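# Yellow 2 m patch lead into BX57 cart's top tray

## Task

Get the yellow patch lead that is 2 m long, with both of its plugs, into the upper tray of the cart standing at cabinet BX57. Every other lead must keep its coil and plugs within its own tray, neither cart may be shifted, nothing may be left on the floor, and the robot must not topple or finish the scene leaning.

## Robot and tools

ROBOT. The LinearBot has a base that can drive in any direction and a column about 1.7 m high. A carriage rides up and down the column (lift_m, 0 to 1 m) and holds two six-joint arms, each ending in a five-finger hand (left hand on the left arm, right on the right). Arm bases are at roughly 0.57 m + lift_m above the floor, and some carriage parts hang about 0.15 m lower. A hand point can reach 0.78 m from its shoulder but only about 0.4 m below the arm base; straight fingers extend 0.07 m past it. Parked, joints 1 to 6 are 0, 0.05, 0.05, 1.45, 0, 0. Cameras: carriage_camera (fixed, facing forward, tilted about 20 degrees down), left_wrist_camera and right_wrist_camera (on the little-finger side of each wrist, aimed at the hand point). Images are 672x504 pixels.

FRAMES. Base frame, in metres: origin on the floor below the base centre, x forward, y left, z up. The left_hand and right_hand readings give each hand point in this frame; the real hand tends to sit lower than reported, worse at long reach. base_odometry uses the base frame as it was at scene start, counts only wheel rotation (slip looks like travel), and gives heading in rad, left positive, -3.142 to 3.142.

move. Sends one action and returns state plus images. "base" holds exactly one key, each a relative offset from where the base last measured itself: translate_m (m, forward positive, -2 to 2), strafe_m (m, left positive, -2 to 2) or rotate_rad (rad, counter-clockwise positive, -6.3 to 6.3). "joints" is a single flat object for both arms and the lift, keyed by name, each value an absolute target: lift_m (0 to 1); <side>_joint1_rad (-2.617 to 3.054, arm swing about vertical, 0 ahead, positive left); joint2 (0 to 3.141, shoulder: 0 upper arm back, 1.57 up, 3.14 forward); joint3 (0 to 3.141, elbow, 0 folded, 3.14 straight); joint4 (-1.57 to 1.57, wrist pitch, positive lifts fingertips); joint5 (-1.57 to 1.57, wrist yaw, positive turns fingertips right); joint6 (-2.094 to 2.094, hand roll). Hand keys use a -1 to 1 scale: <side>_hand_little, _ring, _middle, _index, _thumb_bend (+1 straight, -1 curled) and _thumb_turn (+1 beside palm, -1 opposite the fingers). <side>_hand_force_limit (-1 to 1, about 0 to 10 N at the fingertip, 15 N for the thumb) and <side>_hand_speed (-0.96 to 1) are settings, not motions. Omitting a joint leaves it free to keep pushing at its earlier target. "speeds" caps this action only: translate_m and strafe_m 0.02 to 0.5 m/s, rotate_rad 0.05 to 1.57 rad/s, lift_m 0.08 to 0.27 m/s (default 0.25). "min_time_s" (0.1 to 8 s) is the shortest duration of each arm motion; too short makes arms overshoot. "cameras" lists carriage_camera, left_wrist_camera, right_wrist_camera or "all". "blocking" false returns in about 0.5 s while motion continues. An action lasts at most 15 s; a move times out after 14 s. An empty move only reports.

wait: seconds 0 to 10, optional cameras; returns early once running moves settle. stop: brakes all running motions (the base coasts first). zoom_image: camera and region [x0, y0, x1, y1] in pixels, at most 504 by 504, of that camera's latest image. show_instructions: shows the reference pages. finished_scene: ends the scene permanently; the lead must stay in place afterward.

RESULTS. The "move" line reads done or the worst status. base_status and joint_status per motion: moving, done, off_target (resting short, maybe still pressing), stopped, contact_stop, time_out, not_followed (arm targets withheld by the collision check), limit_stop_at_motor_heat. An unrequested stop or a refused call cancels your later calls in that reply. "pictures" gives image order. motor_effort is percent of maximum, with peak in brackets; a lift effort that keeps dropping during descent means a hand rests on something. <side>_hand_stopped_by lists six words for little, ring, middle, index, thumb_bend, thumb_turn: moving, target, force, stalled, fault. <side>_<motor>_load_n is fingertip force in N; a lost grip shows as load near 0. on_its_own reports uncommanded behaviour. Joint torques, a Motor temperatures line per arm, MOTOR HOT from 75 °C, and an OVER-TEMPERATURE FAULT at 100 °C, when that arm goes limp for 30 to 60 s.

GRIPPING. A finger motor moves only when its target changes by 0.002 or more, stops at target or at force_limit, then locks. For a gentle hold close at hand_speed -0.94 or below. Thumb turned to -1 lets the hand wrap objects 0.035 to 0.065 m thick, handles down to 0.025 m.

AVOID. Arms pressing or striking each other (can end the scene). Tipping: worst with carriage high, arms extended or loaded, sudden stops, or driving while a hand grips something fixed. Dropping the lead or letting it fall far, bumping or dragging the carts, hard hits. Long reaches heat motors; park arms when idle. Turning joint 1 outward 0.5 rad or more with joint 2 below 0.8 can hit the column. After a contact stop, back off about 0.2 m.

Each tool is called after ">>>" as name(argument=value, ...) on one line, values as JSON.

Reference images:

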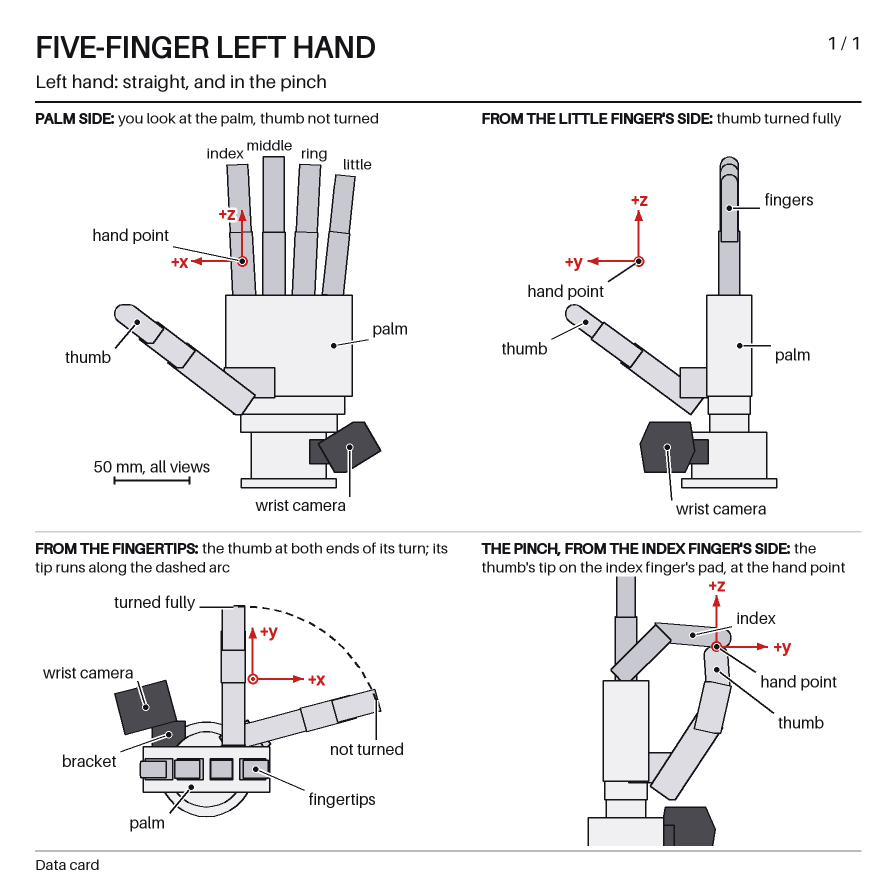

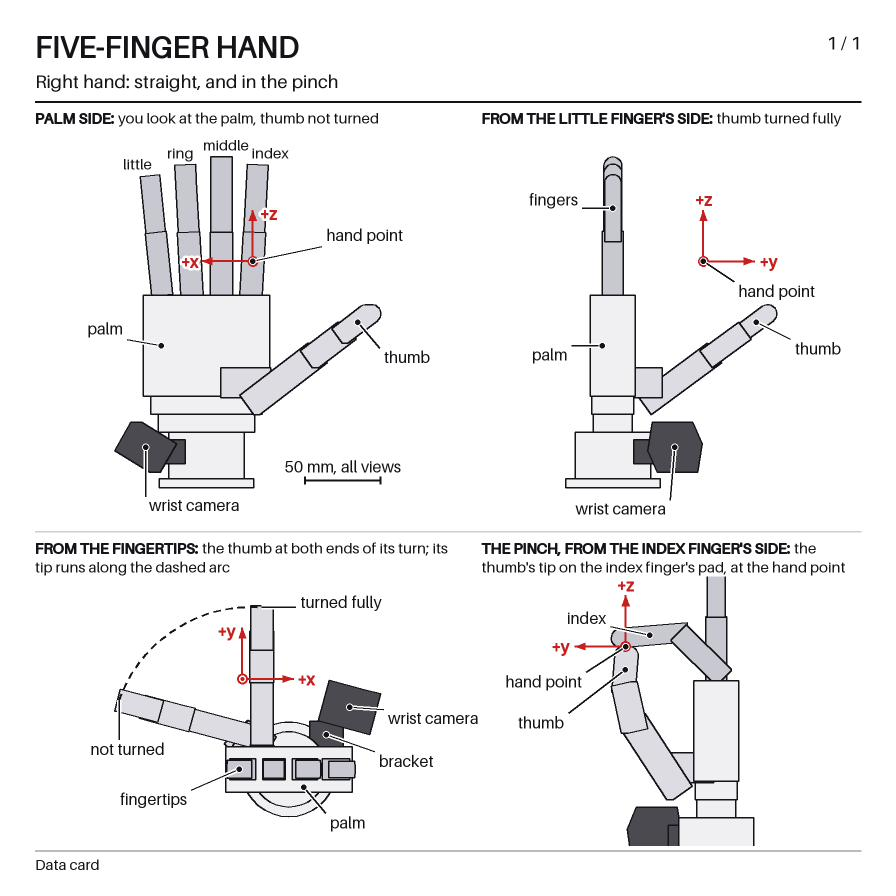

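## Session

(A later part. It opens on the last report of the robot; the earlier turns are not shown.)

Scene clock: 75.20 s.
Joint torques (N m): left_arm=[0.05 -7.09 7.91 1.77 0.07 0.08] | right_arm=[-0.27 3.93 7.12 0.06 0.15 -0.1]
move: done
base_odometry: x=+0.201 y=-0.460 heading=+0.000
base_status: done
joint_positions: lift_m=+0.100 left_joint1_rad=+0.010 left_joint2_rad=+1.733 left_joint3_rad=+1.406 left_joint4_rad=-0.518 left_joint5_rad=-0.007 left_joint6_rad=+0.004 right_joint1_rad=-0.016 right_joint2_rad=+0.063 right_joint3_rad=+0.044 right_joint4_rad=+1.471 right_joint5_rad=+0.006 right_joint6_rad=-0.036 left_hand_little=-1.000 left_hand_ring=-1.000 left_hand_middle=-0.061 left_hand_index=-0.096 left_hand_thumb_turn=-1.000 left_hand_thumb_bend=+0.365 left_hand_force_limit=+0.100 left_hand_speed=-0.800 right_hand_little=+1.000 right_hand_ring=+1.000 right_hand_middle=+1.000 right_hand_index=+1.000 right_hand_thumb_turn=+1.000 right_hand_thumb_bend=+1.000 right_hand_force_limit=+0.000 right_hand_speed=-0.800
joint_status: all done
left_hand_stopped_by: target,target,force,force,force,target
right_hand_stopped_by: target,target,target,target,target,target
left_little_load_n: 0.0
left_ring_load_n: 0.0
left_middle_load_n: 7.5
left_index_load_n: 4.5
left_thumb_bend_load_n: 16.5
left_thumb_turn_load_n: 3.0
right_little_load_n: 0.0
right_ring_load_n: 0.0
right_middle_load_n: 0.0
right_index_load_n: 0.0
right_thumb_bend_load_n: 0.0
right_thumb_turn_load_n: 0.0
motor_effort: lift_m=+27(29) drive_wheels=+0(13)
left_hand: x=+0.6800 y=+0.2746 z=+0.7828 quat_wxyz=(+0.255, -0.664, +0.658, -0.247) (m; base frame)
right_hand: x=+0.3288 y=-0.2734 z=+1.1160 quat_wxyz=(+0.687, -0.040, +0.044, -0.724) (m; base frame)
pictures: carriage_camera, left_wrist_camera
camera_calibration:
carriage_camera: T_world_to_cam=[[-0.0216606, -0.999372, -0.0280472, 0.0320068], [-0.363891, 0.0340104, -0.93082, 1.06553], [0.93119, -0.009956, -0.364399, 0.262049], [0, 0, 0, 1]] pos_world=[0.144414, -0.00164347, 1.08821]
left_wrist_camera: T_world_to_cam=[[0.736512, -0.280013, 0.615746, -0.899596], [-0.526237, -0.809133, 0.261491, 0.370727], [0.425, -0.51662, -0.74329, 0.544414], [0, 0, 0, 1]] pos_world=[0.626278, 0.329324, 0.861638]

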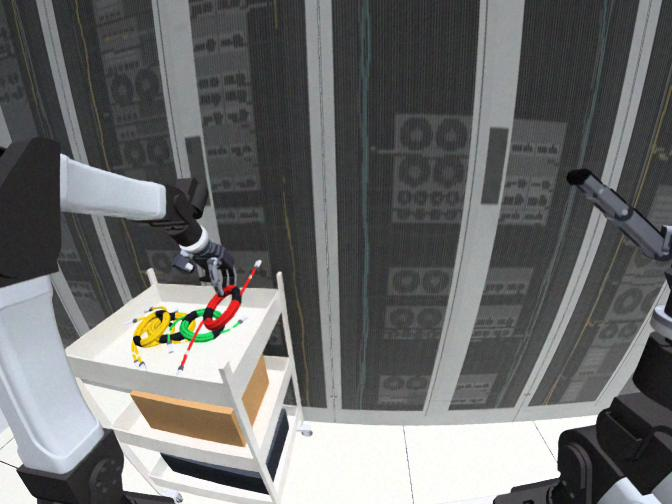

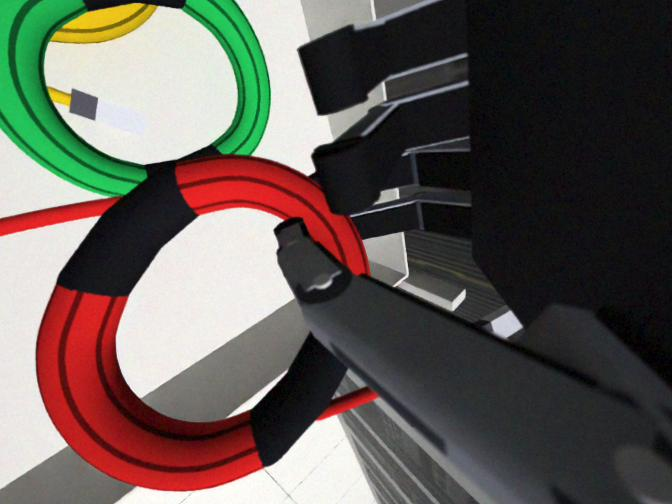

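>>> move(base={"strafe_m": 0.055}, speeds={"strafe_m": 0.06}, cameras=[])

>>> move(joints={"lift_m": 0.05}, speeds={"lift_m": 0.08}, cameras=["carriage_camera", "left_wrist_camera"])

>>> zoom_image(camera="carriage_camera", region=[60, 180, 310, 390])

Scene clock: 76.93 s.
Joint torques (N m): left_arm=[-0.08 -7.08 7.86 1.77 0.07 0.08] | right_arm=[-0.38 3.9 7.13 0.03 0.16 -0.1]
move: done
base_odometry: x=+0.200 y=-0.405 heading=+0.000
base_status: done
joint_positions: lift_m=+0.100 left_joint1_rad=+0.012 left_joint2_rad=+1.733 left_joint3_rad=+1.406 left_joint4_rad=-0.518 left_joint5_rad=-0.006 left_joint6_rad=+0.004 right_joint1_rad=-0.016 right_joint2_rad=+0.063 right_joint3_rad=+0.044 right_joint4_rad=+1.471 right_joint5_rad=+0.006 right_joint6_rad=-0.036 left_hand_little=-1.000 left_hand_ring=-1.000 left_hand_middle=-0.061 left_hand_index=-0.096 left_hand_thumb_turn=-1.000 left_hand_thumb_bend=+0.365 left_hand_force_limit=+0.100 left_hand_speed=-0.800 right_hand_little=+1.000 right_hand_ring=+1.000 right_hand_middle=+1.000 right_hand_index=+1.000 right_hand_thumb_turn=+1.000 right_hand_thumb_bend=+1.000 right_hand_force_limit=+0.000 right_hand_speed=-0.800
joint_status: not commanded
left_hand_stopped_by: target,target,force,force,force,target
right_hand_stopped_by: target,target,target,target,target,target
left_little_load_n: 0.0
left_ring_load_n: 0.0
left_middle_load_n: 7.5
left_index_load_n: 4.5
left_thumb_bend_load_n: 16.5
left_thumb_turn_load_n: 2.5
right_little_load_n: 0.0
right_ring_load_n: 0.0
right_middle_load_n: 0.0
right_index_load_n: 0.0
right_thumb_bend_load_n: 0.0
right_thumb_turn_load_n: 0.0
motor_effort: lift_m=+27(28) drive_wheels=+5(13)
left_hand: x=+0.6801 y=+0.2752 z=+0.7828 quat_wxyz=(+0.255, -0.664, +0.658, -0.247) (m; base frame)
right_hand: x=+0.3288 y=-0.2734 z=+1.1160 quat_wxyz=(+0.687, -0.040, +0.044, -0.724) (m; base frame)
pictures: none
No camera images: "cameras" was empty.

Scene clock: 77.93 s.
Joint torques (N m): left_arm=[-0.01 -7.06 7.87 1.77 0.04 0.08] | right_arm=[-0.27 3.88 7.12 0.03 0.16 -0.1]
move: done
base_odometry: x=+0.200 y=-0.405 heading=+0.000
base_status: not commanded
joint_positions: lift_m=+0.050 left_joint1_rad=+0.011 left_joint2_rad=+1.733 left_joint3_rad=+1.406 left_joint4_rad=-0.517 left_joint5_rad=-0.005 left_joint6_rad=+0.004 right_joint1_rad=-0.016 right_joint2_rad=+0.063 right_joint3_rad=+0.044 right_joint4_rad=+1.471 right_joint5_rad=+0.006 right_joint6_rad=-0.036 left_hand_little=-1.000 left_hand_ring=-1.000 left_hand_middle=-0.061 left_hand_index=-0.096 left_hand_thumb_turn=-1.000 left_hand_thumb_bend=+0.365 left_hand_force_limit=+0.100 left_hand_speed=-0.800 right_hand_little=+1.000 right_hand_ring=+1.000 right_hand_middle=+1.000 right_hand_index=+1.000 right_hand_thumb_turn=+1.000 right_hand_thumb_bend=+1.000 right_hand_force_limit=+0.000 right_hand_speed=-0.800
joint_status: all done
left_hand_stopped_by: target,target,force,force,force,target
right_hand_stopped_by: target,target,target,target,target,target
left_little_load_n: 0.0
left_ring_load_n: 0.0
left_middle_load_n: 8.5
left_index_load_n: 8.5
left_thumb_bend_load_n: 11.0
left_thumb_turn_load_n: 3.5
right_little_load_n: 0.0
right_ring_load_n: 0.0
right_middle_load_n: 0.0
right_index_load_n: 0.0
right_thumb_bend_load_n: 0.0
right_thumb_turn_load_n: 0.0
motor_effort: lift_m=+26(30) drive_wheels=+4(6)
left_hand: x=+0.6803 y=+0.2749 z=+0.7331 quat_wxyz=(+0.255, -0.664, +0.658, -0.247) (m; base frame)
right_hand: x=+0.3288 y=-0.2734 z=+1.0661 quat_wxyz=(+0.687, -0.040, +0.044, -0.724) (m; base frame)
pictures: carriage_camera, left_wrist_camera
camera_calibration:
carriage_camera: T_world_to_cam=[[-0.0216606, -0.999372, -0.0280472, 0.0306073], [-0.363891, 0.0340104, -0.93082, 1.01909], [0.93119, -0.009956, -0.364399, 0.243865], [0, 0, 0, 1]] pos_world=[0.144414, -0.00164347, 1.03831]
left_wrist_camera: T_world_to_cam=[[0.735938, -0.279252, 0.616776, -0.869638], [-0.526218, -0.809129, 0.261542, 0.38415], [0.426016, -0.517038, -0.742417, 0.506235], [0, 0, 0, 1]] pos_world=[0.626482, 0.329721, 0.811738]

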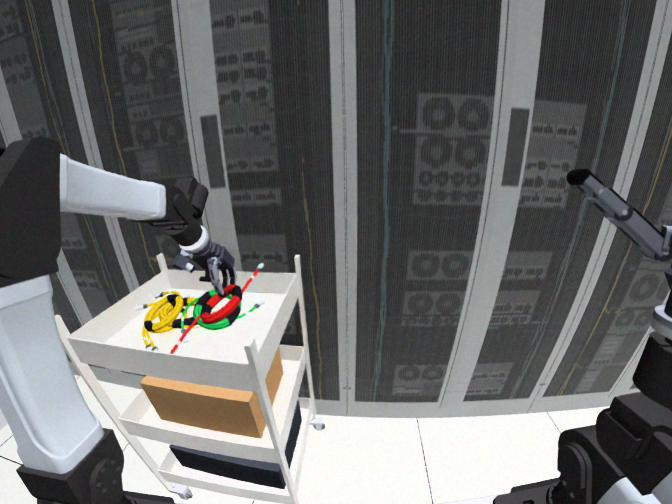

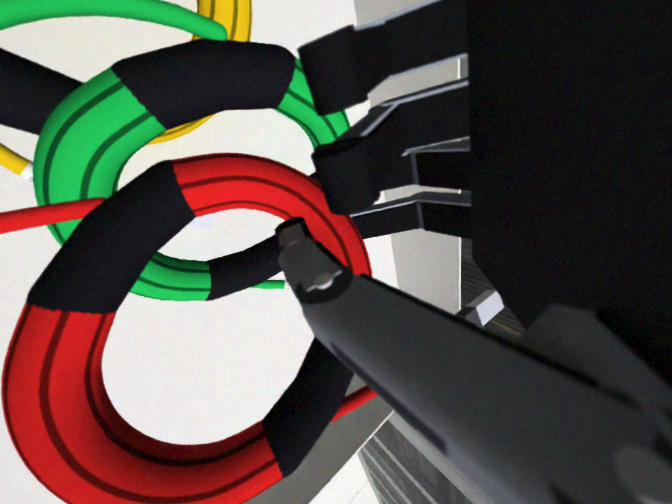

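Scaled by 2.016 from the camera's 672x504 image, which has a finer 960x720 frame.

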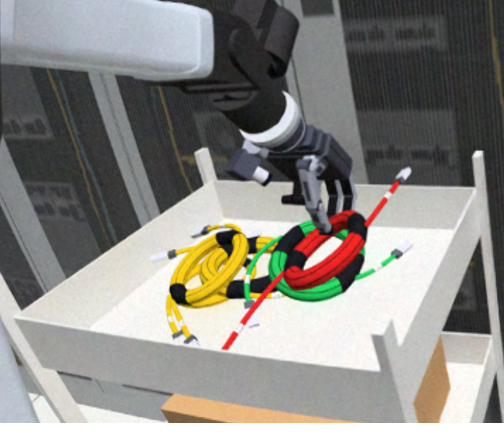

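>>> move(joints={"lift_m": 0.034}, speeds={"lift_m": 0.08}, cameras=["carriage_camera"])

>>> move(joints={"left_hand_speed": -0.5, "left_hand_middle": 0.7, "left_hand_index": 0.7, "left_hand_thumb_bend": 0.9}, cameras=[])

>>> move(joints={"lift_m": 0.2}, speeds={"lift_m": 0.15}, cameras=["carriage_camera", "left_wrist_camera"])

>>> zoom_image(camera="carriage_camera", region=[60, 220, 310, 430])

Scene clock: 78.67 s.
Joint torques (N m): left_arm=[-0.03 -7.05 7.73 1.73 0.04 0.09] | right_arm=[-0.24 3.93 7.12 0.05 0.15 -0.11]
move: done
base_odometry: x=+0.200 y=-0.405 heading=+0.000
base_status: not commanded
joint_positions: lift_m=+0.034 left_joint1_rad=+0.011 left_joint2_rad=+1.733 left_joint3_rad=+1.407 left_joint4_rad=-0.512 left_joint5_rad=-0.004 left_joint6_rad=+0.003 right_joint1_rad=-0.016 right_joint2_rad=+0.063 right_joint3_rad=+0.044 right_joint4_rad=+1.471 right_joint5_rad=+0.006 right_joint6_rad=-0.036 left_hand_little=-1.000 left_hand_ring=-1.000 left_hand_middle=-0.061 left_hand_index=-0.096 left_hand_thumb_turn=-1.000 left_hand_thumb_bend=+0.365 left_hand_force_limit=+0.100 left_hand_speed=-0.800 right_hand_little=+1.000 right_hand_ring=+1.000 right_hand_middle=+1.000 right_hand_index=+1.000 right_hand_thumb_turn=+1.000 right_hand_thumb_bend=+1.000 right_hand_force_limit=+0.000 right_hand_speed=-0.800
joint_status: all done
left_hand_stopped_by: target,target,force,force,force,target
right_hand_stopped_by: target,target,target,target,target,target
left_little_load_n: 0.0
left_ring_load_n: 0.0
left_middle_load_n: 6.5
left_index_load_n: 12.5
left_thumb_bend_load_n: 8.5
left_thumb_turn_load_n: 2.0
right_little_load_n: 0.5
right_ring_load_n: 0.0
right_middle_load_n: -0.5
right_index_load_n: 0.0
right_thumb_bend_load_n: 0.0
right_thumb_turn_load_n: 0.0
motor_effort: lift_m=+26(28) drive_wheels=+1(6)
left_hand: x=+0.6819 y=+0.2746 z=+0.7184 quat_wxyz=(+0.257, -0.663, +0.657, -0.250) (m; base frame)
right_hand: x=+0.3288 y=-0.2734 z=+1.0502 quat_wxyz=(+0.687, -0.040, +0.044, -0.724) (m; base frame)
pictures: carriage_camera
camera_calibration:
carriage_camera: T_world_to_cam=[[-0.0216606, -0.999372, -0.0280472, 0.0301585], [-0.363891, 0.0340104, -0.93082, 1.00419], [0.93119, -0.009956, -0.364399, 0.238035], [0, 0, 0, 1]] pos_world=[0.144414, -0.00164347, 1.02231]

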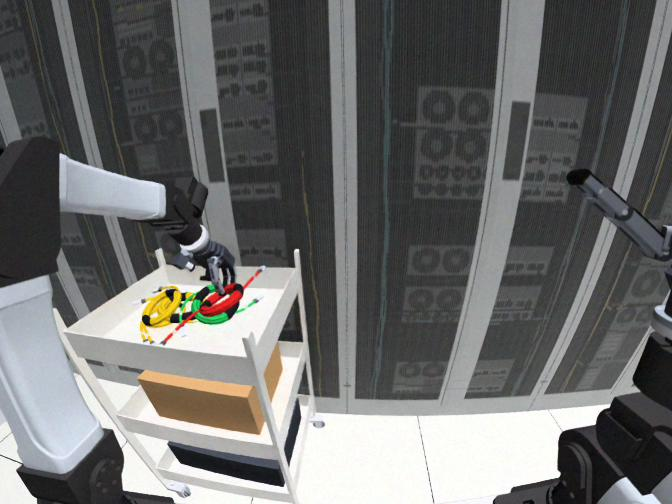

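Scene clock: 79.90 s.
Joint torques (N m): left_arm=[-0.01 -7.05 7.73 1.77 -0.01 0.1] | right_arm=[-0.27 3.92 7.13 0.03 0.16 -0.1]
move: done
base_odometry: x=+0.200 y=-0.405 heading=+0.000
base_status: not commanded
joint_positions: lift_m=+0.034 left_joint1_rad=+0.011 left_joint2_rad=+1.733 left_joint3_rad=+1.407 left_joint4_rad=-0.517 left_joint5_rad=+0.000 left_joint6_rad=+0.002 right_joint1_rad=-0.016 right_joint2_rad=+0.063 right_joint3_rad=+0.044 right_joint4_rad=+1.471 right_joint5_rad=+0.006 right_joint6_rad=-0.036 left_hand_little=-1.000 left_hand_ring=-1.000 left_hand_middle=+0.700 left_hand_index=+0.700 left_hand_thumb_turn=-1.000 left_hand_thumb_bend=+0.900 left_hand_force_limit=+0.100 left_hand_speed=-0.500 right_hand_little=+1.000 right_hand_ring=+1.000 right_hand_middle=+1.000 right_hand_index=+1.000 right_hand_thumb_turn=+1.000 right_hand_thumb_bend=+1.000 right_hand_force_limit=+0.000 right_hand_speed=-0.800
joint_status: all done
left_hand_stopped_by: target,target,target,target,target,target
right_hand_stopped_by: target,target,target,target,target,target
left_little_load_n: 0.0
left_ring_load_n: 0.0
left_middle_load_n: -0.5
left_index_load_n: 0.0
left_thumb_bend_load_n: 0.0
left_thumb_turn_load_n: 0.5
right_little_load_n: 0.0
right_ring_load_n: 0.0
right_middle_load_n: 0.0
right_index_load_n: 0.0
right_thumb_bend_load_n: 0.0
right_thumb_turn_load_n: -0.5
motor_effort: lift_m=+25(26) drive_wheels=-3(5)
left_hand: x=+0.6807 y=+0.2735 z=+0.7179 quat_wxyz=(+0.254, -0.664, +0.658, -0.250) (m; base frame)
right_hand: x=+0.3288 y=-0.2734 z=+1.0502 quat_wxyz=(+0.687, -0.040, +0.044, -0.724) (m; base frame)
pictures: none
No camera images: "cameras" was empty.

Scene clock: 81.43 s.
Joint torques (N m): left_arm=[-0.01 -7.08 7.73 1.69 -0.01 0.1] | right_arm=[-0.28 3.92 7.13 0.05 0.16 -0.1]
move: done
base_odometry: x=+0.201 y=-0.405 heading=+0.000
base_status: not commanded
joint_positions: lift_m=+0.200 left_joint1_rad=+0.011 left_joint2_rad=+1.733 left_joint3_rad=+1.407 left_joint4_rad=-0.508 left_joint5_rad=+0.000 left_joint6_rad=+0.002 right_joint1_rad=-0.016 right_joint2_rad=+0.063 right_joint3_rad=+0.044 right_joint4_rad=+1.471 right_joint5_rad=+0.006 right_joint6_rad=-0.036 left_hand_little=-1.000 left_hand_ring=-1.000 left_hand_middle=+0.700 left_hand_index=+0.700 left_hand_thumb_turn=-1.000 left_hand_thumb_bend=+0.900 left_hand_force_limit=+0.100 left_hand_speed=-0.500 right_hand_little=+1.000 right_hand_ring=+1.000 right_hand_middle=+1.000 right_hand_index=+1.000 right_hand_thumb_turn=+1.000 right_hand_thumb_bend=+1.000 right_hand_force_limit=+0.000 right_hand_speed=-0.800
joint_status: all done
left_hand_stopped_by: target,target,target,target,target,target
right_hand_stopped_by: target,target,target,target,target,target
left_little_load_n: 0.0
left_ring_load_n: 0.0
left_middle_load_n: 0.0
left_index_load_n: 0.0
left_thumb_bend_load_n: 0.0
left_thumb_turn_load_n: 0.0
right_little_load_n: 0.0
right_ring_load_n: 0.0
right_middle_load_n: 0.0
right_index_load_n: 0.0
right_thumb_bend_load_n: 0.0
right_thumb_turn_load_n: 0.0
motor_effort: lift_m=+32(40) drive_wheels=-1(5)
left_hand: x=+0.6827 y=+0.2735 z=+0.8845 quat_wxyz=(+0.256, -0.662, +0.657, -0.253) (m; base frame)
right_hand: x=+0.3288 y=-0.2734 z=+1.2157 quat_wxyz=(+0.687, -0.040, +0.044, -0.724) (m; base frame)
pictures: carriage_camera, left_wrist_camera
camera_calibration:
carriage_camera: T_world_to_cam=[[-0.0216606, -0.999372, -0.0280472, 0.0348003], [-0.363891, 0.0340104, -0.93082, 1.15824], [0.93119, -0.009956, -0.364399, 0.298343], [0, 0, 0, 1]] pos_world=[0.144414, -0.00164347, 1.18781]
left_wrist_camera: T_world_to_cam=[[0.728691, -0.277896, 0.625926, -0.968746], [-0.531181, -0.806236, 0.260443, 0.348236], [0.432267, -0.522263, -0.73511, 0.60763], [0, 0, 0, 1]] pos_world=[0.628235, 0.328892, 0.962342]

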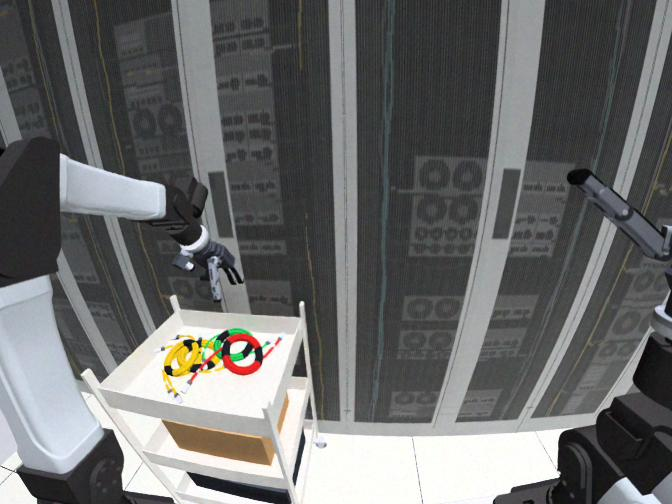

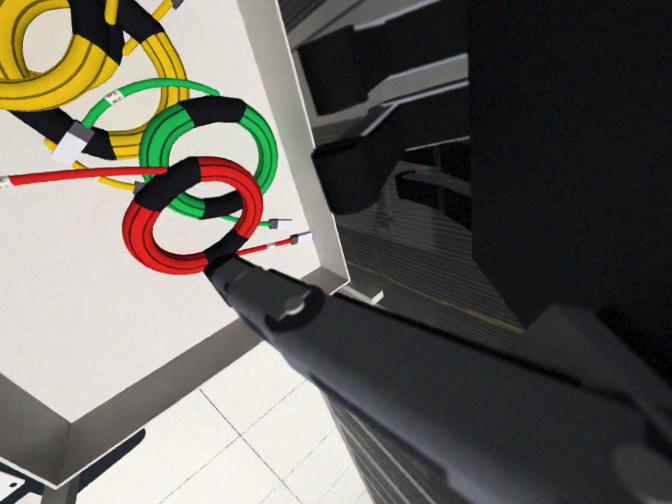

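Scaled by 2.016 from the camera's 672x504 image, which has a finer 960x720 frame.

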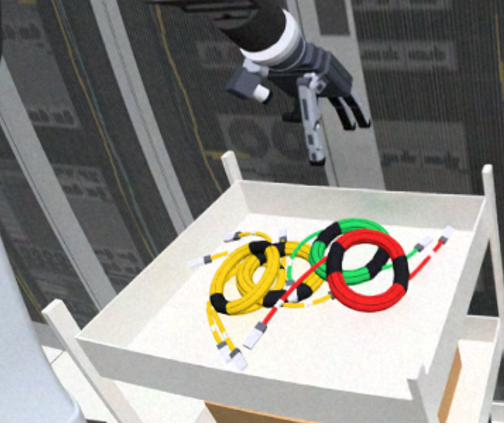

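>>> move(base={"strafe_m": 0.16}, joints={"left_hand_speed": 0.4, "left_hand_thumb_turn": 1, "left_joint2_rad": 1.5, "left_joint3_rad": 1.2}, speeds={"strafe_m": 0.15}, min_time_s=1, cameras=["carriage_camera", "left_wrist_camera"])

>>> zoom_image(camera="left_wrist_camera", region=[130, 60, 400, 330])

>>> zoom_image(camera="carriage_camera", region=[190, 300, 340, 430])

Scene clock: 83.60 s.
Joint torques (N m): left_arm=[-0.16 -6.89 5.82 1.71 -0.02 0.09] | right_arm=[-0.32 3.9 7.15 0.04 0.16 -0.1]
move: done
base_odometry: x=+0.201 y=-0.245 heading=+0.000
base_status: done
joint_positions: lift_m=+0.200 left_joint1_rad=+0.011 left_joint2_rad=+1.526 left_joint3_rad=+1.205 left_joint4_rad=-0.509 left_joint5_rad=+0.000 left_joint6_rad=+0.002 right_joint1_rad=-0.016 right_joint2_rad=+0.063 right_joint3_rad=+0.044 right_joint4_rad=+1.471 right_joint5_rad=+0.006 right_joint6_rad=-0.036 left_hand_little=-1.000 left_hand_ring=-1.000 left_hand_middle=+0.700 left_hand_index=+0.700 left_hand_thumb_turn=+1.000 left_hand_thumb_bend=+0.900 left_hand_force_limit=+0.100 left_hand_speed=+0.400 right_hand_little=+1.000 right_hand_ring=+1.000 right_hand_middle=+1.000 right_hand_index=+1.000 right_hand_thumb_turn=+1.000 right_hand_thumb_bend=+1.000 right_hand_force_limit=+0.000 right_hand_speed=-0.800
joint_status: all done
left_hand_stopped_by: target,target,target,target,target,target
right_hand_stopped_by: target,target,target,target,target,target
left_little_load_n: 0.0
left_ring_load_n: 0.0
left_middle_load_n: 0.0
left_index_load_n: 0.0
left_thumb_bend_load_n: 0.0
left_thumb_turn_load_n: 0.0
right_little_load_n: 0.0
right_ring_load_n: 0.0
right_middle_load_n: 0.0
right_index_load_n: 0.0
right_thumb_bend_load_n: 0.0
right_thumb_turn_load_n: 0.0
motor_effort: lift_m=+32(32) drive_wheels=+0(16)
left_hand: x=+0.6293 y=+0.2731 z=+0.8895 quat_wxyz=(+0.258, -0.662, +0.656, -0.254) (m; base frame)
right_hand: x=+0.3288 y=-0.2734 z=+1.2157 quat_wxyz=(+0.687, -0.040, +0.044, -0.724) (m; base frame)
pictures: carriage_camera, left_wrist_camera
camera_calibration:
carriage_camera: T_world_to_cam=[[-0.0216606, -0.999372, -0.0280472, 0.0348003], [-0.363891, 0.0340104, -0.93082, 1.15824], [0.93119, -0.009956, -0.364399, 0.298343], [0, 0, 0, 1]] pos_world=[0.144414, -0.00164347, 1.18781]
left_wrist_camera: T_world_to_cam=[[0.726163, -0.277659, 0.628962, -0.934337], [-0.531971, -0.806444, 0.258174, 0.320785], [0.435538, -0.522066, -0.733317, 0.630427], [0, 0, 0, 1]] pos_world=[0.574554, 0.328393, 0.967146]

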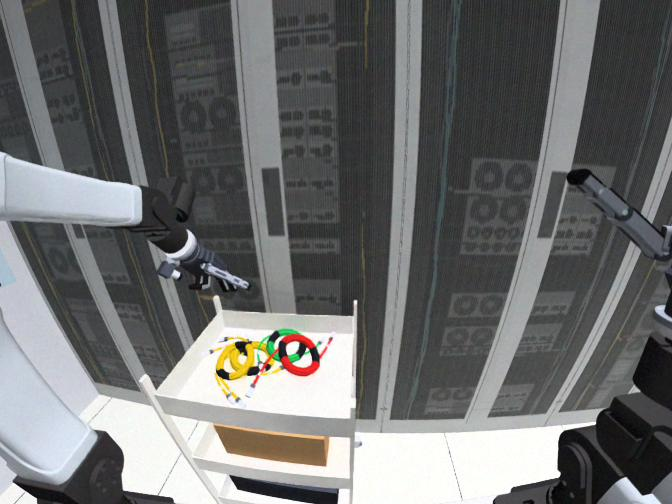

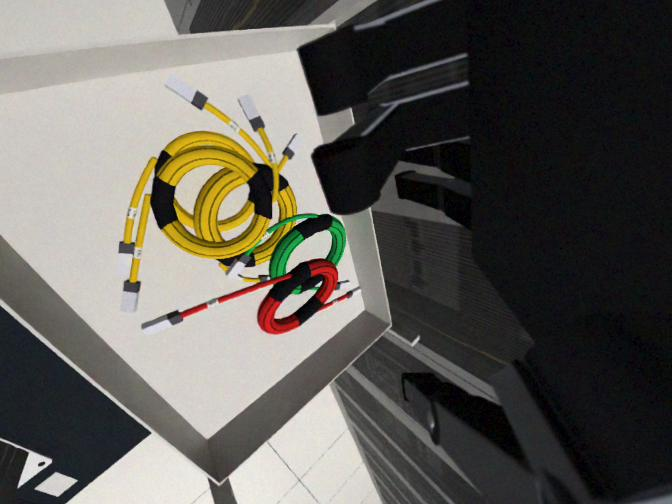

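Scaled by 1.867 from the camera's 672x504 image, which has a finer 960x720 frame.

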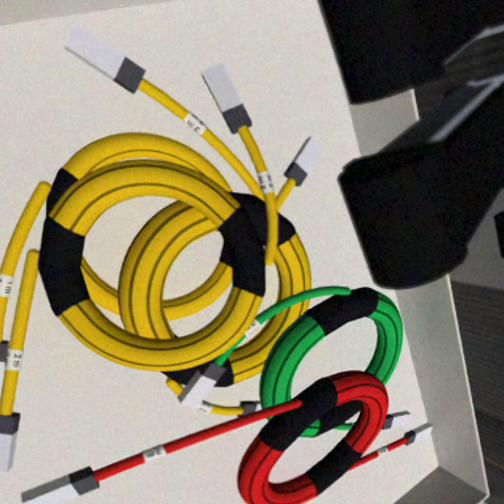

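Scaled by 3.360 from the camera's 672x504 image, which has a finer 960x720 frame.

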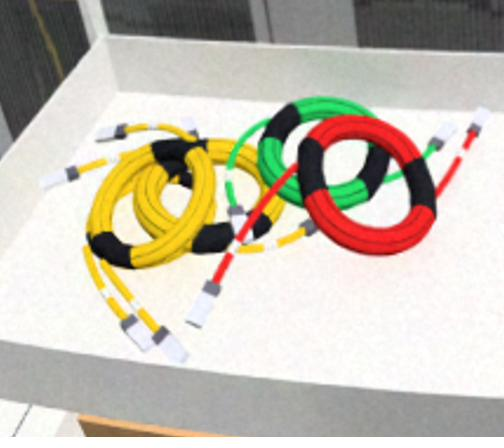

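>>> zoom_image(camera="left_wrist_camera", region=[210, 100, 310, 200])

>>> zoom_image(camera="left_wrist_camera", region=[120, 140, 200, 270])

>>> zoom_image(camera="left_wrist_camera", region=[210, 250, 280, 300])

Scaled by 5.040 from the camera's 672x504 image, which has a finer 960x720 frame.

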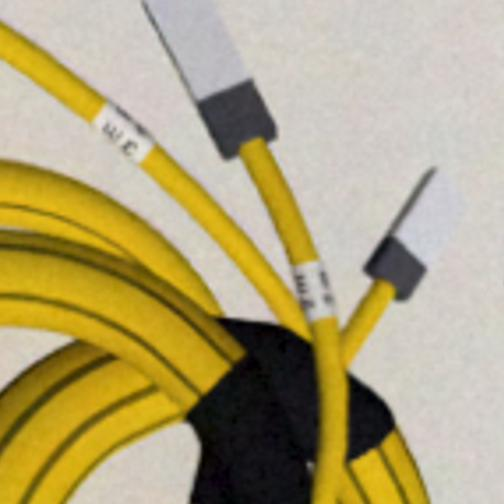

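Scaled by 3.877 from the camera's 672x504 image, which has a finer 960x720 frame.

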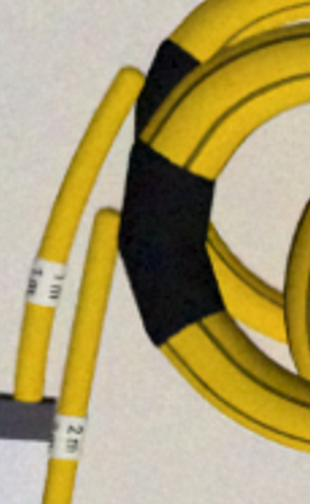

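Scaled by 7.200 from the camera's 672x504 image, which has a finer 960x720 frame.

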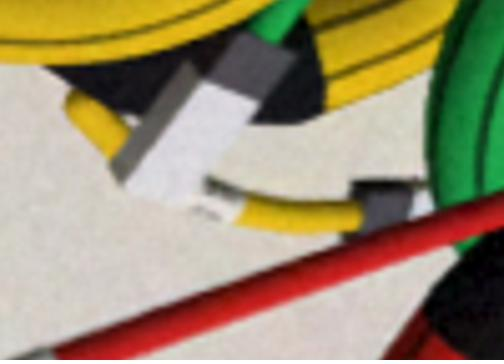

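>>> move(joints={"lift_m": 0.09, "left_joint2_rad": 1.8, "left_joint3_rad": 1.5}, min_time_s=1.2, cameras=["carriage_camera", "left_wrist_camera"])

>>> zoom_image(camera="left_wrist_camera", region=[50, 60, 320, 330])

Scene clock: 85.50 s.
Joint torques (N m): left_arm=[-0.03 -6.41 8.85 1.72 0 0.09] | right_arm=[-0.25 3.92 7.15 0.03 0.16 -0.1]
move: done
base_odometry: x=+0.201 y=-0.245 heading=+0.000
base_status: not commanded
joint_positions: lift_m=+0.090 left_joint1_rad=+0.011 left_joint2_rad=+1.796 left_joint3_rad=+1.471 left_joint4_rad=-0.511 left_joint5_rad=+0.000 left_joint6_rad=+0.002 right_joint1_rad=-0.016 right_joint2_rad=+0.063 right_joint3_rad=+0.044 right_joint4_rad=+1.471 right_joint5_rad=+0.006 right_joint6_rad=-0.036 left_hand_little=-1.000 left_hand_ring=-1.000 left_hand_middle=+0.700 left_hand_index=+0.700 left_hand_thumb_turn=+1.000 left_hand_thumb_bend=+0.900 left_hand_force_limit=+0.100 left_hand_speed=+0.400 right_hand_little=+1.000 right_hand_ring=+1.000 right_hand_middle=+1.000 right_hand_index=+1.000 right_hand_thumb_turn=+1.000 right_hand_thumb_bend=+1.000 right_hand_force_limit=+0.000 right_hand_speed=-0.800
joint_status: all done
left_hand_stopped_by: target,target,target,target,target,target
right_hand_stopped_by: target,target,target,target,target,target
left_little_load_n: 0.0
left_ring_load_n: 0.5
left_middle_load_n: 0.0
left_index_load_n: 0.0
left_thumb_bend_load_n: 0.0
left_thumb_turn_load_n: 0.0
right_little_load_n: 0.0
right_ring_load_n: 0.0
right_middle_load_n: 0.0
right_index_load_n: 0.0
right_thumb_bend_load_n: 0.0
right_thumb_turn_load_n: 0.0
motor_effort: lift_m=+27(28) drive_wheels=+5(8)
left_hand: x=+0.6987 y=+0.2739 z=+0.7717 quat_wxyz=(+0.256, -0.663, +0.657, -0.252) (m; base frame)
right_hand: x=+0.3288 y=-0.2734 z=+1.1061 quat_wxyz=(+0.687, -0.040, +0.044, -0.724) (m; base frame)
pictures: carriage_camera, left_wrist_camera
camera_calibration:
carriage_camera: T_world_to_cam=[[-0.0216606, -0.999372, -0.0280472, 0.0317292], [-0.363891, 0.0340104, -0.93082, 1.05632], [0.93119, -0.009956, -0.364399, 0.258441], [0, 0, 0, 1]] pos_world=[0.144414, -0.00164347, 1.07831]
left_wrist_camera: T_world_to_cam=[[0.729761, -0.277623, 0.6248, -0.909668], [-0.530481, -0.80643, 0.261268, 0.38529], [0.431323, -0.522107, -0.735775, 0.519105], [0, 0, 0, 1]] pos_world=[0.644327, 0.329193, 0.849641]

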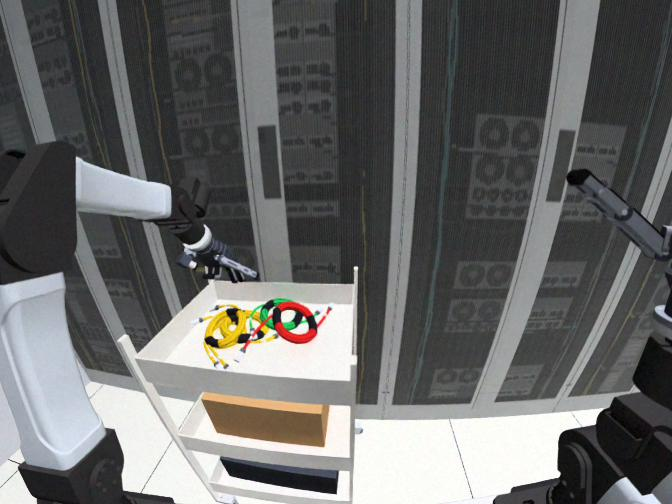

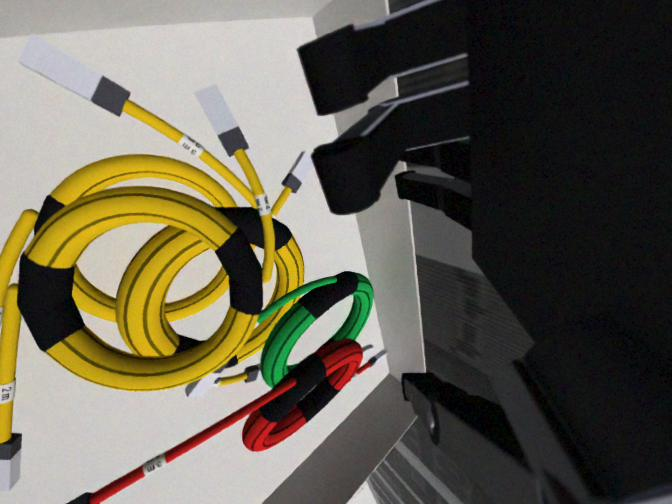

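Scaled by 1.867 from the camera's 672x504 image, which has a finer 960x720 frame.

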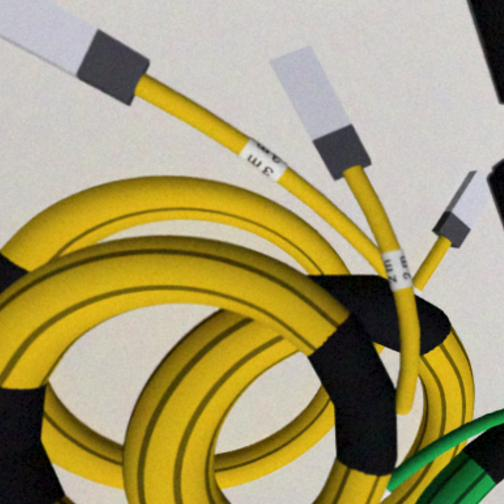

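>>> move(joints={"lift_m": 0.08, "left_joint2_rad": 1.7, "left_joint3_rad": 1.4, "left_hand_middle": 0.6, "left_hand_index": 0.6, "left_hand_thumb_bend": 0.7, "left_hand_thumb_turn": -1}, min_time_s=1, cameras=[])

>>> move(joints={"lift_m": 0.045}, speeds={"lift_m": 0.1}, cameras=["carriage_camera", "left_wrist_camera"])

>>> zoom_image(camera="carriage_camera", region=[170, 230, 320, 380])

Scene clock: 87.50 s.
Joint torques (N m): left_arm=[-0.02 -8.79 5.85 1.71 -0.01 0.1] | right_arm=[-0.28 3.92 7.12 0.03 0.16 -0.11]
move: done
base_odometry: x=+0.201 y=-0.245 heading=+0.000
base_status: not commanded
joint_positions: lift_m=+0.080 left_joint1_rad=+0.011 left_joint2_rad=+1.731 left_joint3_rad=+1.405 left_joint4_rad=-0.510 left_joint5_rad=+0.000 left_joint6_rad=+0.002 right_joint1_rad=-0.016 right_joint2_rad=+0.063 right_joint3_rad=+0.044 right_joint4_rad=+1.471 right_joint5_rad=+0.006 right_joint6_rad=-0.036 left_hand_little=-1.000 left_hand_ring=-1.000 left_hand_middle=+0.600 left_hand_index=+0.600 left_hand_thumb_turn=-1.000 left_hand_thumb_bend=+0.700 left_hand_force_limit=+0.100 left_hand_speed=+0.400 right_hand_little=+1.000 right_hand_ring=+1.000 right_hand_middle=+1.000 right_hand_index=+1.000 right_hand_thumb_turn=+1.000 right_hand_thumb_bend=+1.000 right_hand_force_limit=+0.000 right_hand_speed=-0.800
joint_status: all done
left_hand_stopped_by: target,target,target,target,target,target
right_hand_stopped_by: target,target,target,target,target,target
left_little_load_n: 0.0
left_ring_load_n: 0.0
left_middle_load_n: 0.0
left_index_load_n: 0.0
left_thumb_bend_load_n: 0.0
left_thumb_turn_load_n: 0.0
right_little_load_n: 0.0
right_ring_load_n: 0.0
right_middle_load_n: 0.0
right_index_load_n: 0.0
right_thumb_bend_load_n: 0.0
right_thumb_turn_load_n: 0.0
motor_effort: lift_m=+27(27) drive_wheels=+5(9)
left_hand: x=+0.6818 y=+0.2737 z=+0.7646 quat_wxyz=(+0.256, -0.663, +0.657, -0.252) (m; base frame)
right_hand: x=+0.3288 y=-0.2734 z=+1.0961 quat_wxyz=(+0.687, -0.040, +0.044, -0.724) (m; base frame)
pictures: none
No camera images: "cameras" was empty.

Scene clock: 88.23 s.
Joint torques (N m): left_arm=[-0.03 -8.2 6.28 1.71 -0.01 0.1] | right_arm=[-0.25 3.93 7.17 0.03 0.16 -0.11]
move: done
base_odometry: x=+0.201 y=-0.245 heading=+0.000
base_status: not commanded
joint_positions: lift_m=+0.045 left_joint1_rad=+0.011 left_joint2_rad=+1.723 left_joint3_rad=+1.400 left_joint4_rad=-0.510 left_joint5_rad=+0.000 left_joint6_rad=+0.002 right_joint1_rad=-0.016 right_joint2_rad=+0.063 right_joint3_rad=+0.044 right_joint4_rad=+1.471 right_joint5_rad=+0.006 right_joint6_rad=-0.036 left_hand_little=-1.000 left_hand_ring=-1.000 left_hand_middle=+0.600 left_hand_index=+0.600 left_hand_thumb_turn=-1.000 left_hand_thumb_bend=+0.700 left_hand_force_limit=+0.100 left_hand_speed=+0.400 right_hand_little=+1.000 right_hand_ring=+1.000 right_hand_middle=+1.000 right_hand_index=+1.000 right_hand_thumb_turn=+1.000 right_hand_thumb_bend=+1.000 right_hand_force_limit=+0.000 right_hand_speed=-0.800
joint_status: all done
left_hand_stopped_by: target,target,target,target,target,target
right_hand_stopped_by: target,target,target,target,target,target
left_little_load_n: 0.0
left_ring_load_n: 0.0
left_middle_load_n: 0.0
left_index_load_n: 0.0
left_thumb_bend_load_n: 0.0
left_thumb_turn_load_n: 0.0
right_little_load_n: 0.0
right_ring_load_n: 0.0
right_middle_load_n: 0.0
right_index_load_n: 0.0
right_thumb_bend_load_n: 0.0
right_thumb_turn_load_n: 0.0
motor_effort: lift_m=+26(26) drive_wheels=+1(6)
left_hand: x=+0.6804 y=+0.2737 z=+0.7309 quat_wxyz=(+0.256, -0.663, +0.657, -0.253) (m; base frame)
right_hand: x=+0.3288 y=-0.2734 z=+1.0611 quat_wxyz=(+0.687, -0.040, +0.044, -0.724) (m; base frame)
pictures: carriage_camera, left_wrist_camera
camera_calibration:
carriage_camera: T_world_to_cam=[[-0.0216606, -0.999372, -0.0280472, 0.030467], [-0.363891, 0.0340104, -0.93082, 1.01443], [0.93119, -0.009956, -0.364399, 0.242043], [0, 0, 0, 1]] pos_world=[0.144414, -0.00164347, 1.03331]
left_wrist_camera: T_world_to_cam=[[0.728612, -0.27759, 0.626154, -0.871064], [-0.530936, -0.806445, 0.260296, 0.387081], [0.432703, -0.522102, -0.734967, 0.495366], [0, 0, 0, 1]] pos_world=[0.625836, 0.328993, 0.808743]

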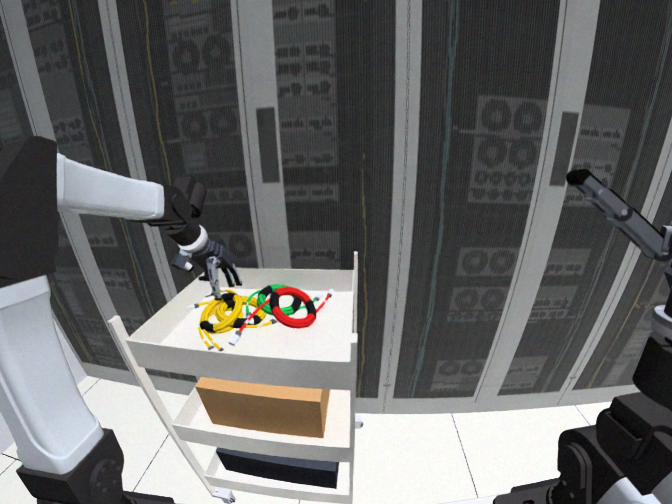

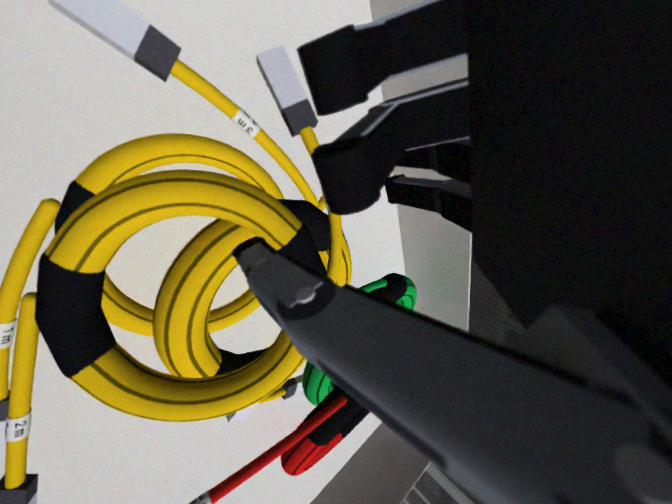

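Scaled by 3.360 from the camera's 672x504 image, which has a finer 960x720 frame.

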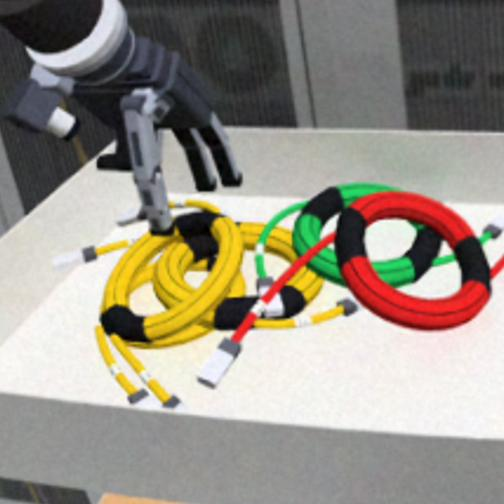

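>>> move(joints={"lift_m": 0.03}, speeds={"lift_m": 0.1}, cameras=["left_wrist_camera"])

>>> move(joints={"left_hand_speed": -0.8, "left_hand_force_limit": -0.2, "left_hand_middle": -0.7, "left_hand_index": -0.7, "left_hand_thumb_bend": -0.5}, cameras=["left_wrist_camera", "carriage_camera"])

>>> zoom_image(camera="carriage_camera", region=[170, 230, 320, 380])

Scene clock: 90.20 s.
Joint torques (N m): left_arm=[-0.03 -7.88 6.46 1.72 -0.01 0.1] | right_arm=[-0.25 3.92 7.13 0.04 0.16 -0.1]
move: done
base_odometry: x=+0.201 y=-0.245 heading=+0.000
base_status: not commanded
joint_positions: lift_m=+0.030 left_joint1_rad=+0.011 left_joint2_rad=+1.720 left_joint3_rad=+1.397 left_joint4_rad=-0.511 left_joint5_rad=+0.000 left_joint6_rad=+0.002 right_joint1_rad=-0.016 right_joint2_rad=+0.063 right_joint3_rad=+0.044 right_joint4_rad=+1.471 right_joint5_rad=+0.006 right_joint6_rad=-0.036 left_hand_little=-1.000 left_hand_ring=-1.000 left_hand_middle=+0.600 left_hand_index=+0.600 left_hand_thumb_turn=-1.000 left_hand_thumb_bend=+0.700 left_hand_force_limit=+0.100 left_hand_speed=+0.400 right_hand_little=+1.000 right_hand_ring=+1.000 right_hand_middle=+1.000 right_hand_index=+1.000 right_hand_thumb_turn=+1.000 right_hand_thumb_bend=+1.000 right_hand_force_limit=+0.000 right_hand_speed=-0.800
joint_status: all done
left_hand_stopped_by: target,target,target,target,target,target
right_hand_stopped_by: target,target,target,target,target,target
left_little_load_n: 0.5
left_ring_load_n: 0.0
left_middle_load_n: 0.0
left_index_load_n: 0.0
left_thumb_bend_load_n: 0.0
left_thumb_turn_load_n: 0.0
right_little_load_n: 0.0
right_ring_load_n: 0.0
right_middle_load_n: 0.0
right_index_load_n: 0.0
right_thumb_bend_load_n: 0.5
right_thumb_turn_load_n: 0.0
motor_effort: lift_m=+27(27) drive_wheels=+3(7)
left_hand: x=+0.6796 y=+0.2737 z=+0.7162 quat_wxyz=(+0.256, -0.663, +0.657, -0.253) (m; base frame)
right_hand: x=+0.3288 y=-0.2734 z=+1.0461 quat_wxyz=(+0.687, -0.040, +0.044, -0.724) (m; base frame)
pictures: left_wrist_camera
camera_calibration:
left_wrist_camera: T_world_to_cam=[[0.728612, -0.27759, 0.626154, -0.861276], [-0.530936, -0.806445, 0.260296, 0.390482], [0.432703, -0.522102, -0.734967, 0.484908], [0, 0, 0, 1]] pos_world=[0.625036, 0.328993, 0.794043]

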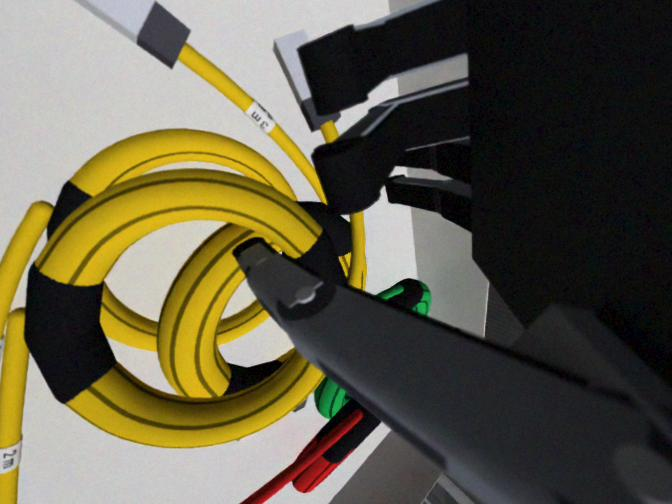

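Scene clock: 94.63 s.
Joint torques (N m): left_arm=[-0.03 -7.88 6.49 1.65 -0.01 0.1] | right_arm=[-0.25 3.9 7.13 0.04 0.16 -0.1]
move: off_target
base_odometry: x=+0.201 y=-0.245 heading=+0.000
base_status: not commanded
joint_positions: lift_m=+0.030 left_joint1_rad=+0.011 left_joint2_rad=+1.720 left_joint3_rad=+1.397 left_joint4_rad=-0.504 left_joint5_rad=+0.000 left_joint6_rad=+0.002 right_joint1_rad=-0.016 right_joint2_rad=+0.063 right_joint3_rad=+0.044 right_joint4_rad=+1.471 right_joint5_rad=+0.006 right_joint6_rad=-0.036 left_hand_little=-1.000 left_hand_ring=-1.000 left_hand_middle=-0.097 left_hand_index=-0.174 left_hand_thumb_turn=-1.000 left_hand_thumb_bend=+0.344 left_hand_force_limit=-0.200 left_hand_speed=-0.800 right_hand_little=+1.000 right_hand_ring=+1.000 right_hand_middle=+1.000 right_hand_index=+1.000 right_hand_thumb_turn=+1.000 right_hand_thumb_bend=+1.000 right_hand_force_limit=+0.000 right_hand_speed=-0.800
joint_status: left_hand_middle off_target (ended at -0.097, target -0.700); left_hand_index off_target (ended at -0.174, target -0.700); left_hand_thumb_bend off_target (ended at +0.344, target -0.500); the others done
left_hand_stopped_by: target,target,force,force,force,target
right_hand_stopped_by: target,target,target,target,target,target
left_little_load_n: 0.0
left_ring_load_n: 0.0
left_middle_load_n: 5.0
left_index_load_n: 5.5
left_thumb_bend_load_n: 10.0
left_thumb_turn_load_n: 1.0
right_little_load_n: 0.0
right_ring_load_n: 0.0
right_middle_load_n: 0.0
right_index_load_n: 0.0
right_thumb_bend_load_n: 0.0
right_thumb_turn_load_n: 0.0
motor_effort: lift_m=+26(27) drive_wheels=+3(8)
left_hand: x=+0.6812 y=+0.2737 z=+0.7171 quat_wxyz=(+0.259, -0.662, +0.656, -0.255) (m; base frame)
right_hand: x=+0.3288 y=-0.2734 z=+1.0461 quat_wxyz=(+0.687, -0.040, +0.044, -0.724) (m; base frame)
pictures: carriage_camera, left_wrist_camera
camera_calibration:
carriage_camera: T_world_to_cam=[[-0.0216606, -0.999372, -0.0280472, 0.0300463], [-0.363891, 0.0340104, -0.93082, 1.00047], [0.93119, -0.009956, -0.364399, 0.236577], [0, 0, 0, 1]] pos_world=[0.144414, -0.00164347, 1.01831]
left_wrist_camera: T_world_to_cam=[[0.724294, -0.277655, 0.631114, -0.863635], [-0.532733, -0.806445, 0.256597, 0.395016], [0.437714, -0.522067, -0.732019, 0.4793], [0, 0, 0, 1]] pos_world=[0.626168, 0.328993, 0.794549]

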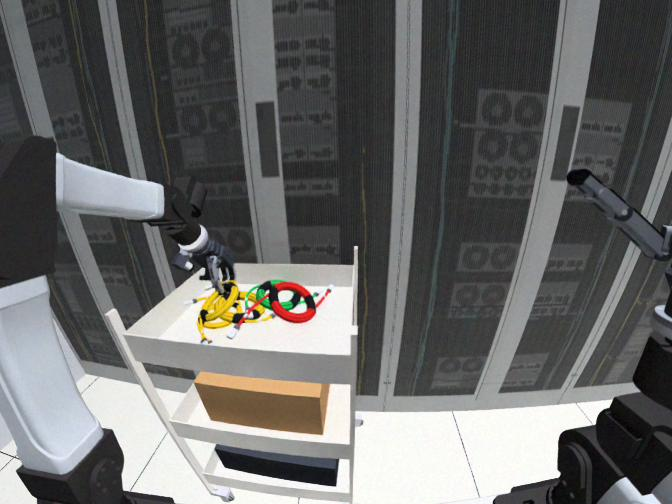

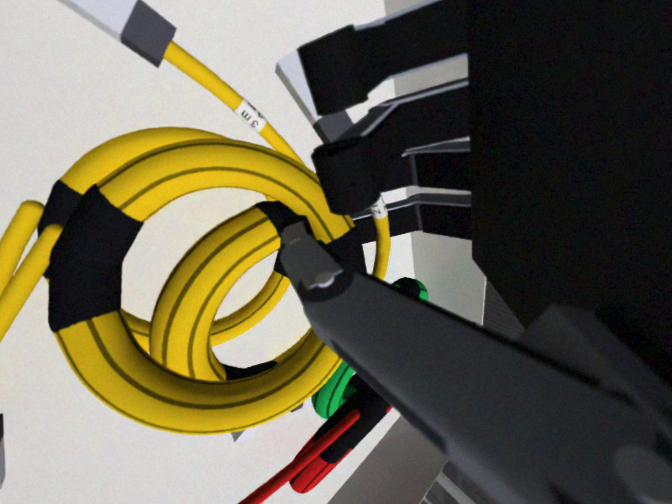

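Scaled by 3.360 from the camera's 672x504 image, which has a finer 960x720 frame.

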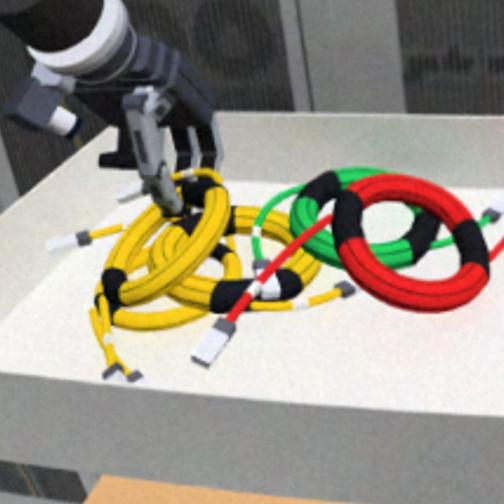

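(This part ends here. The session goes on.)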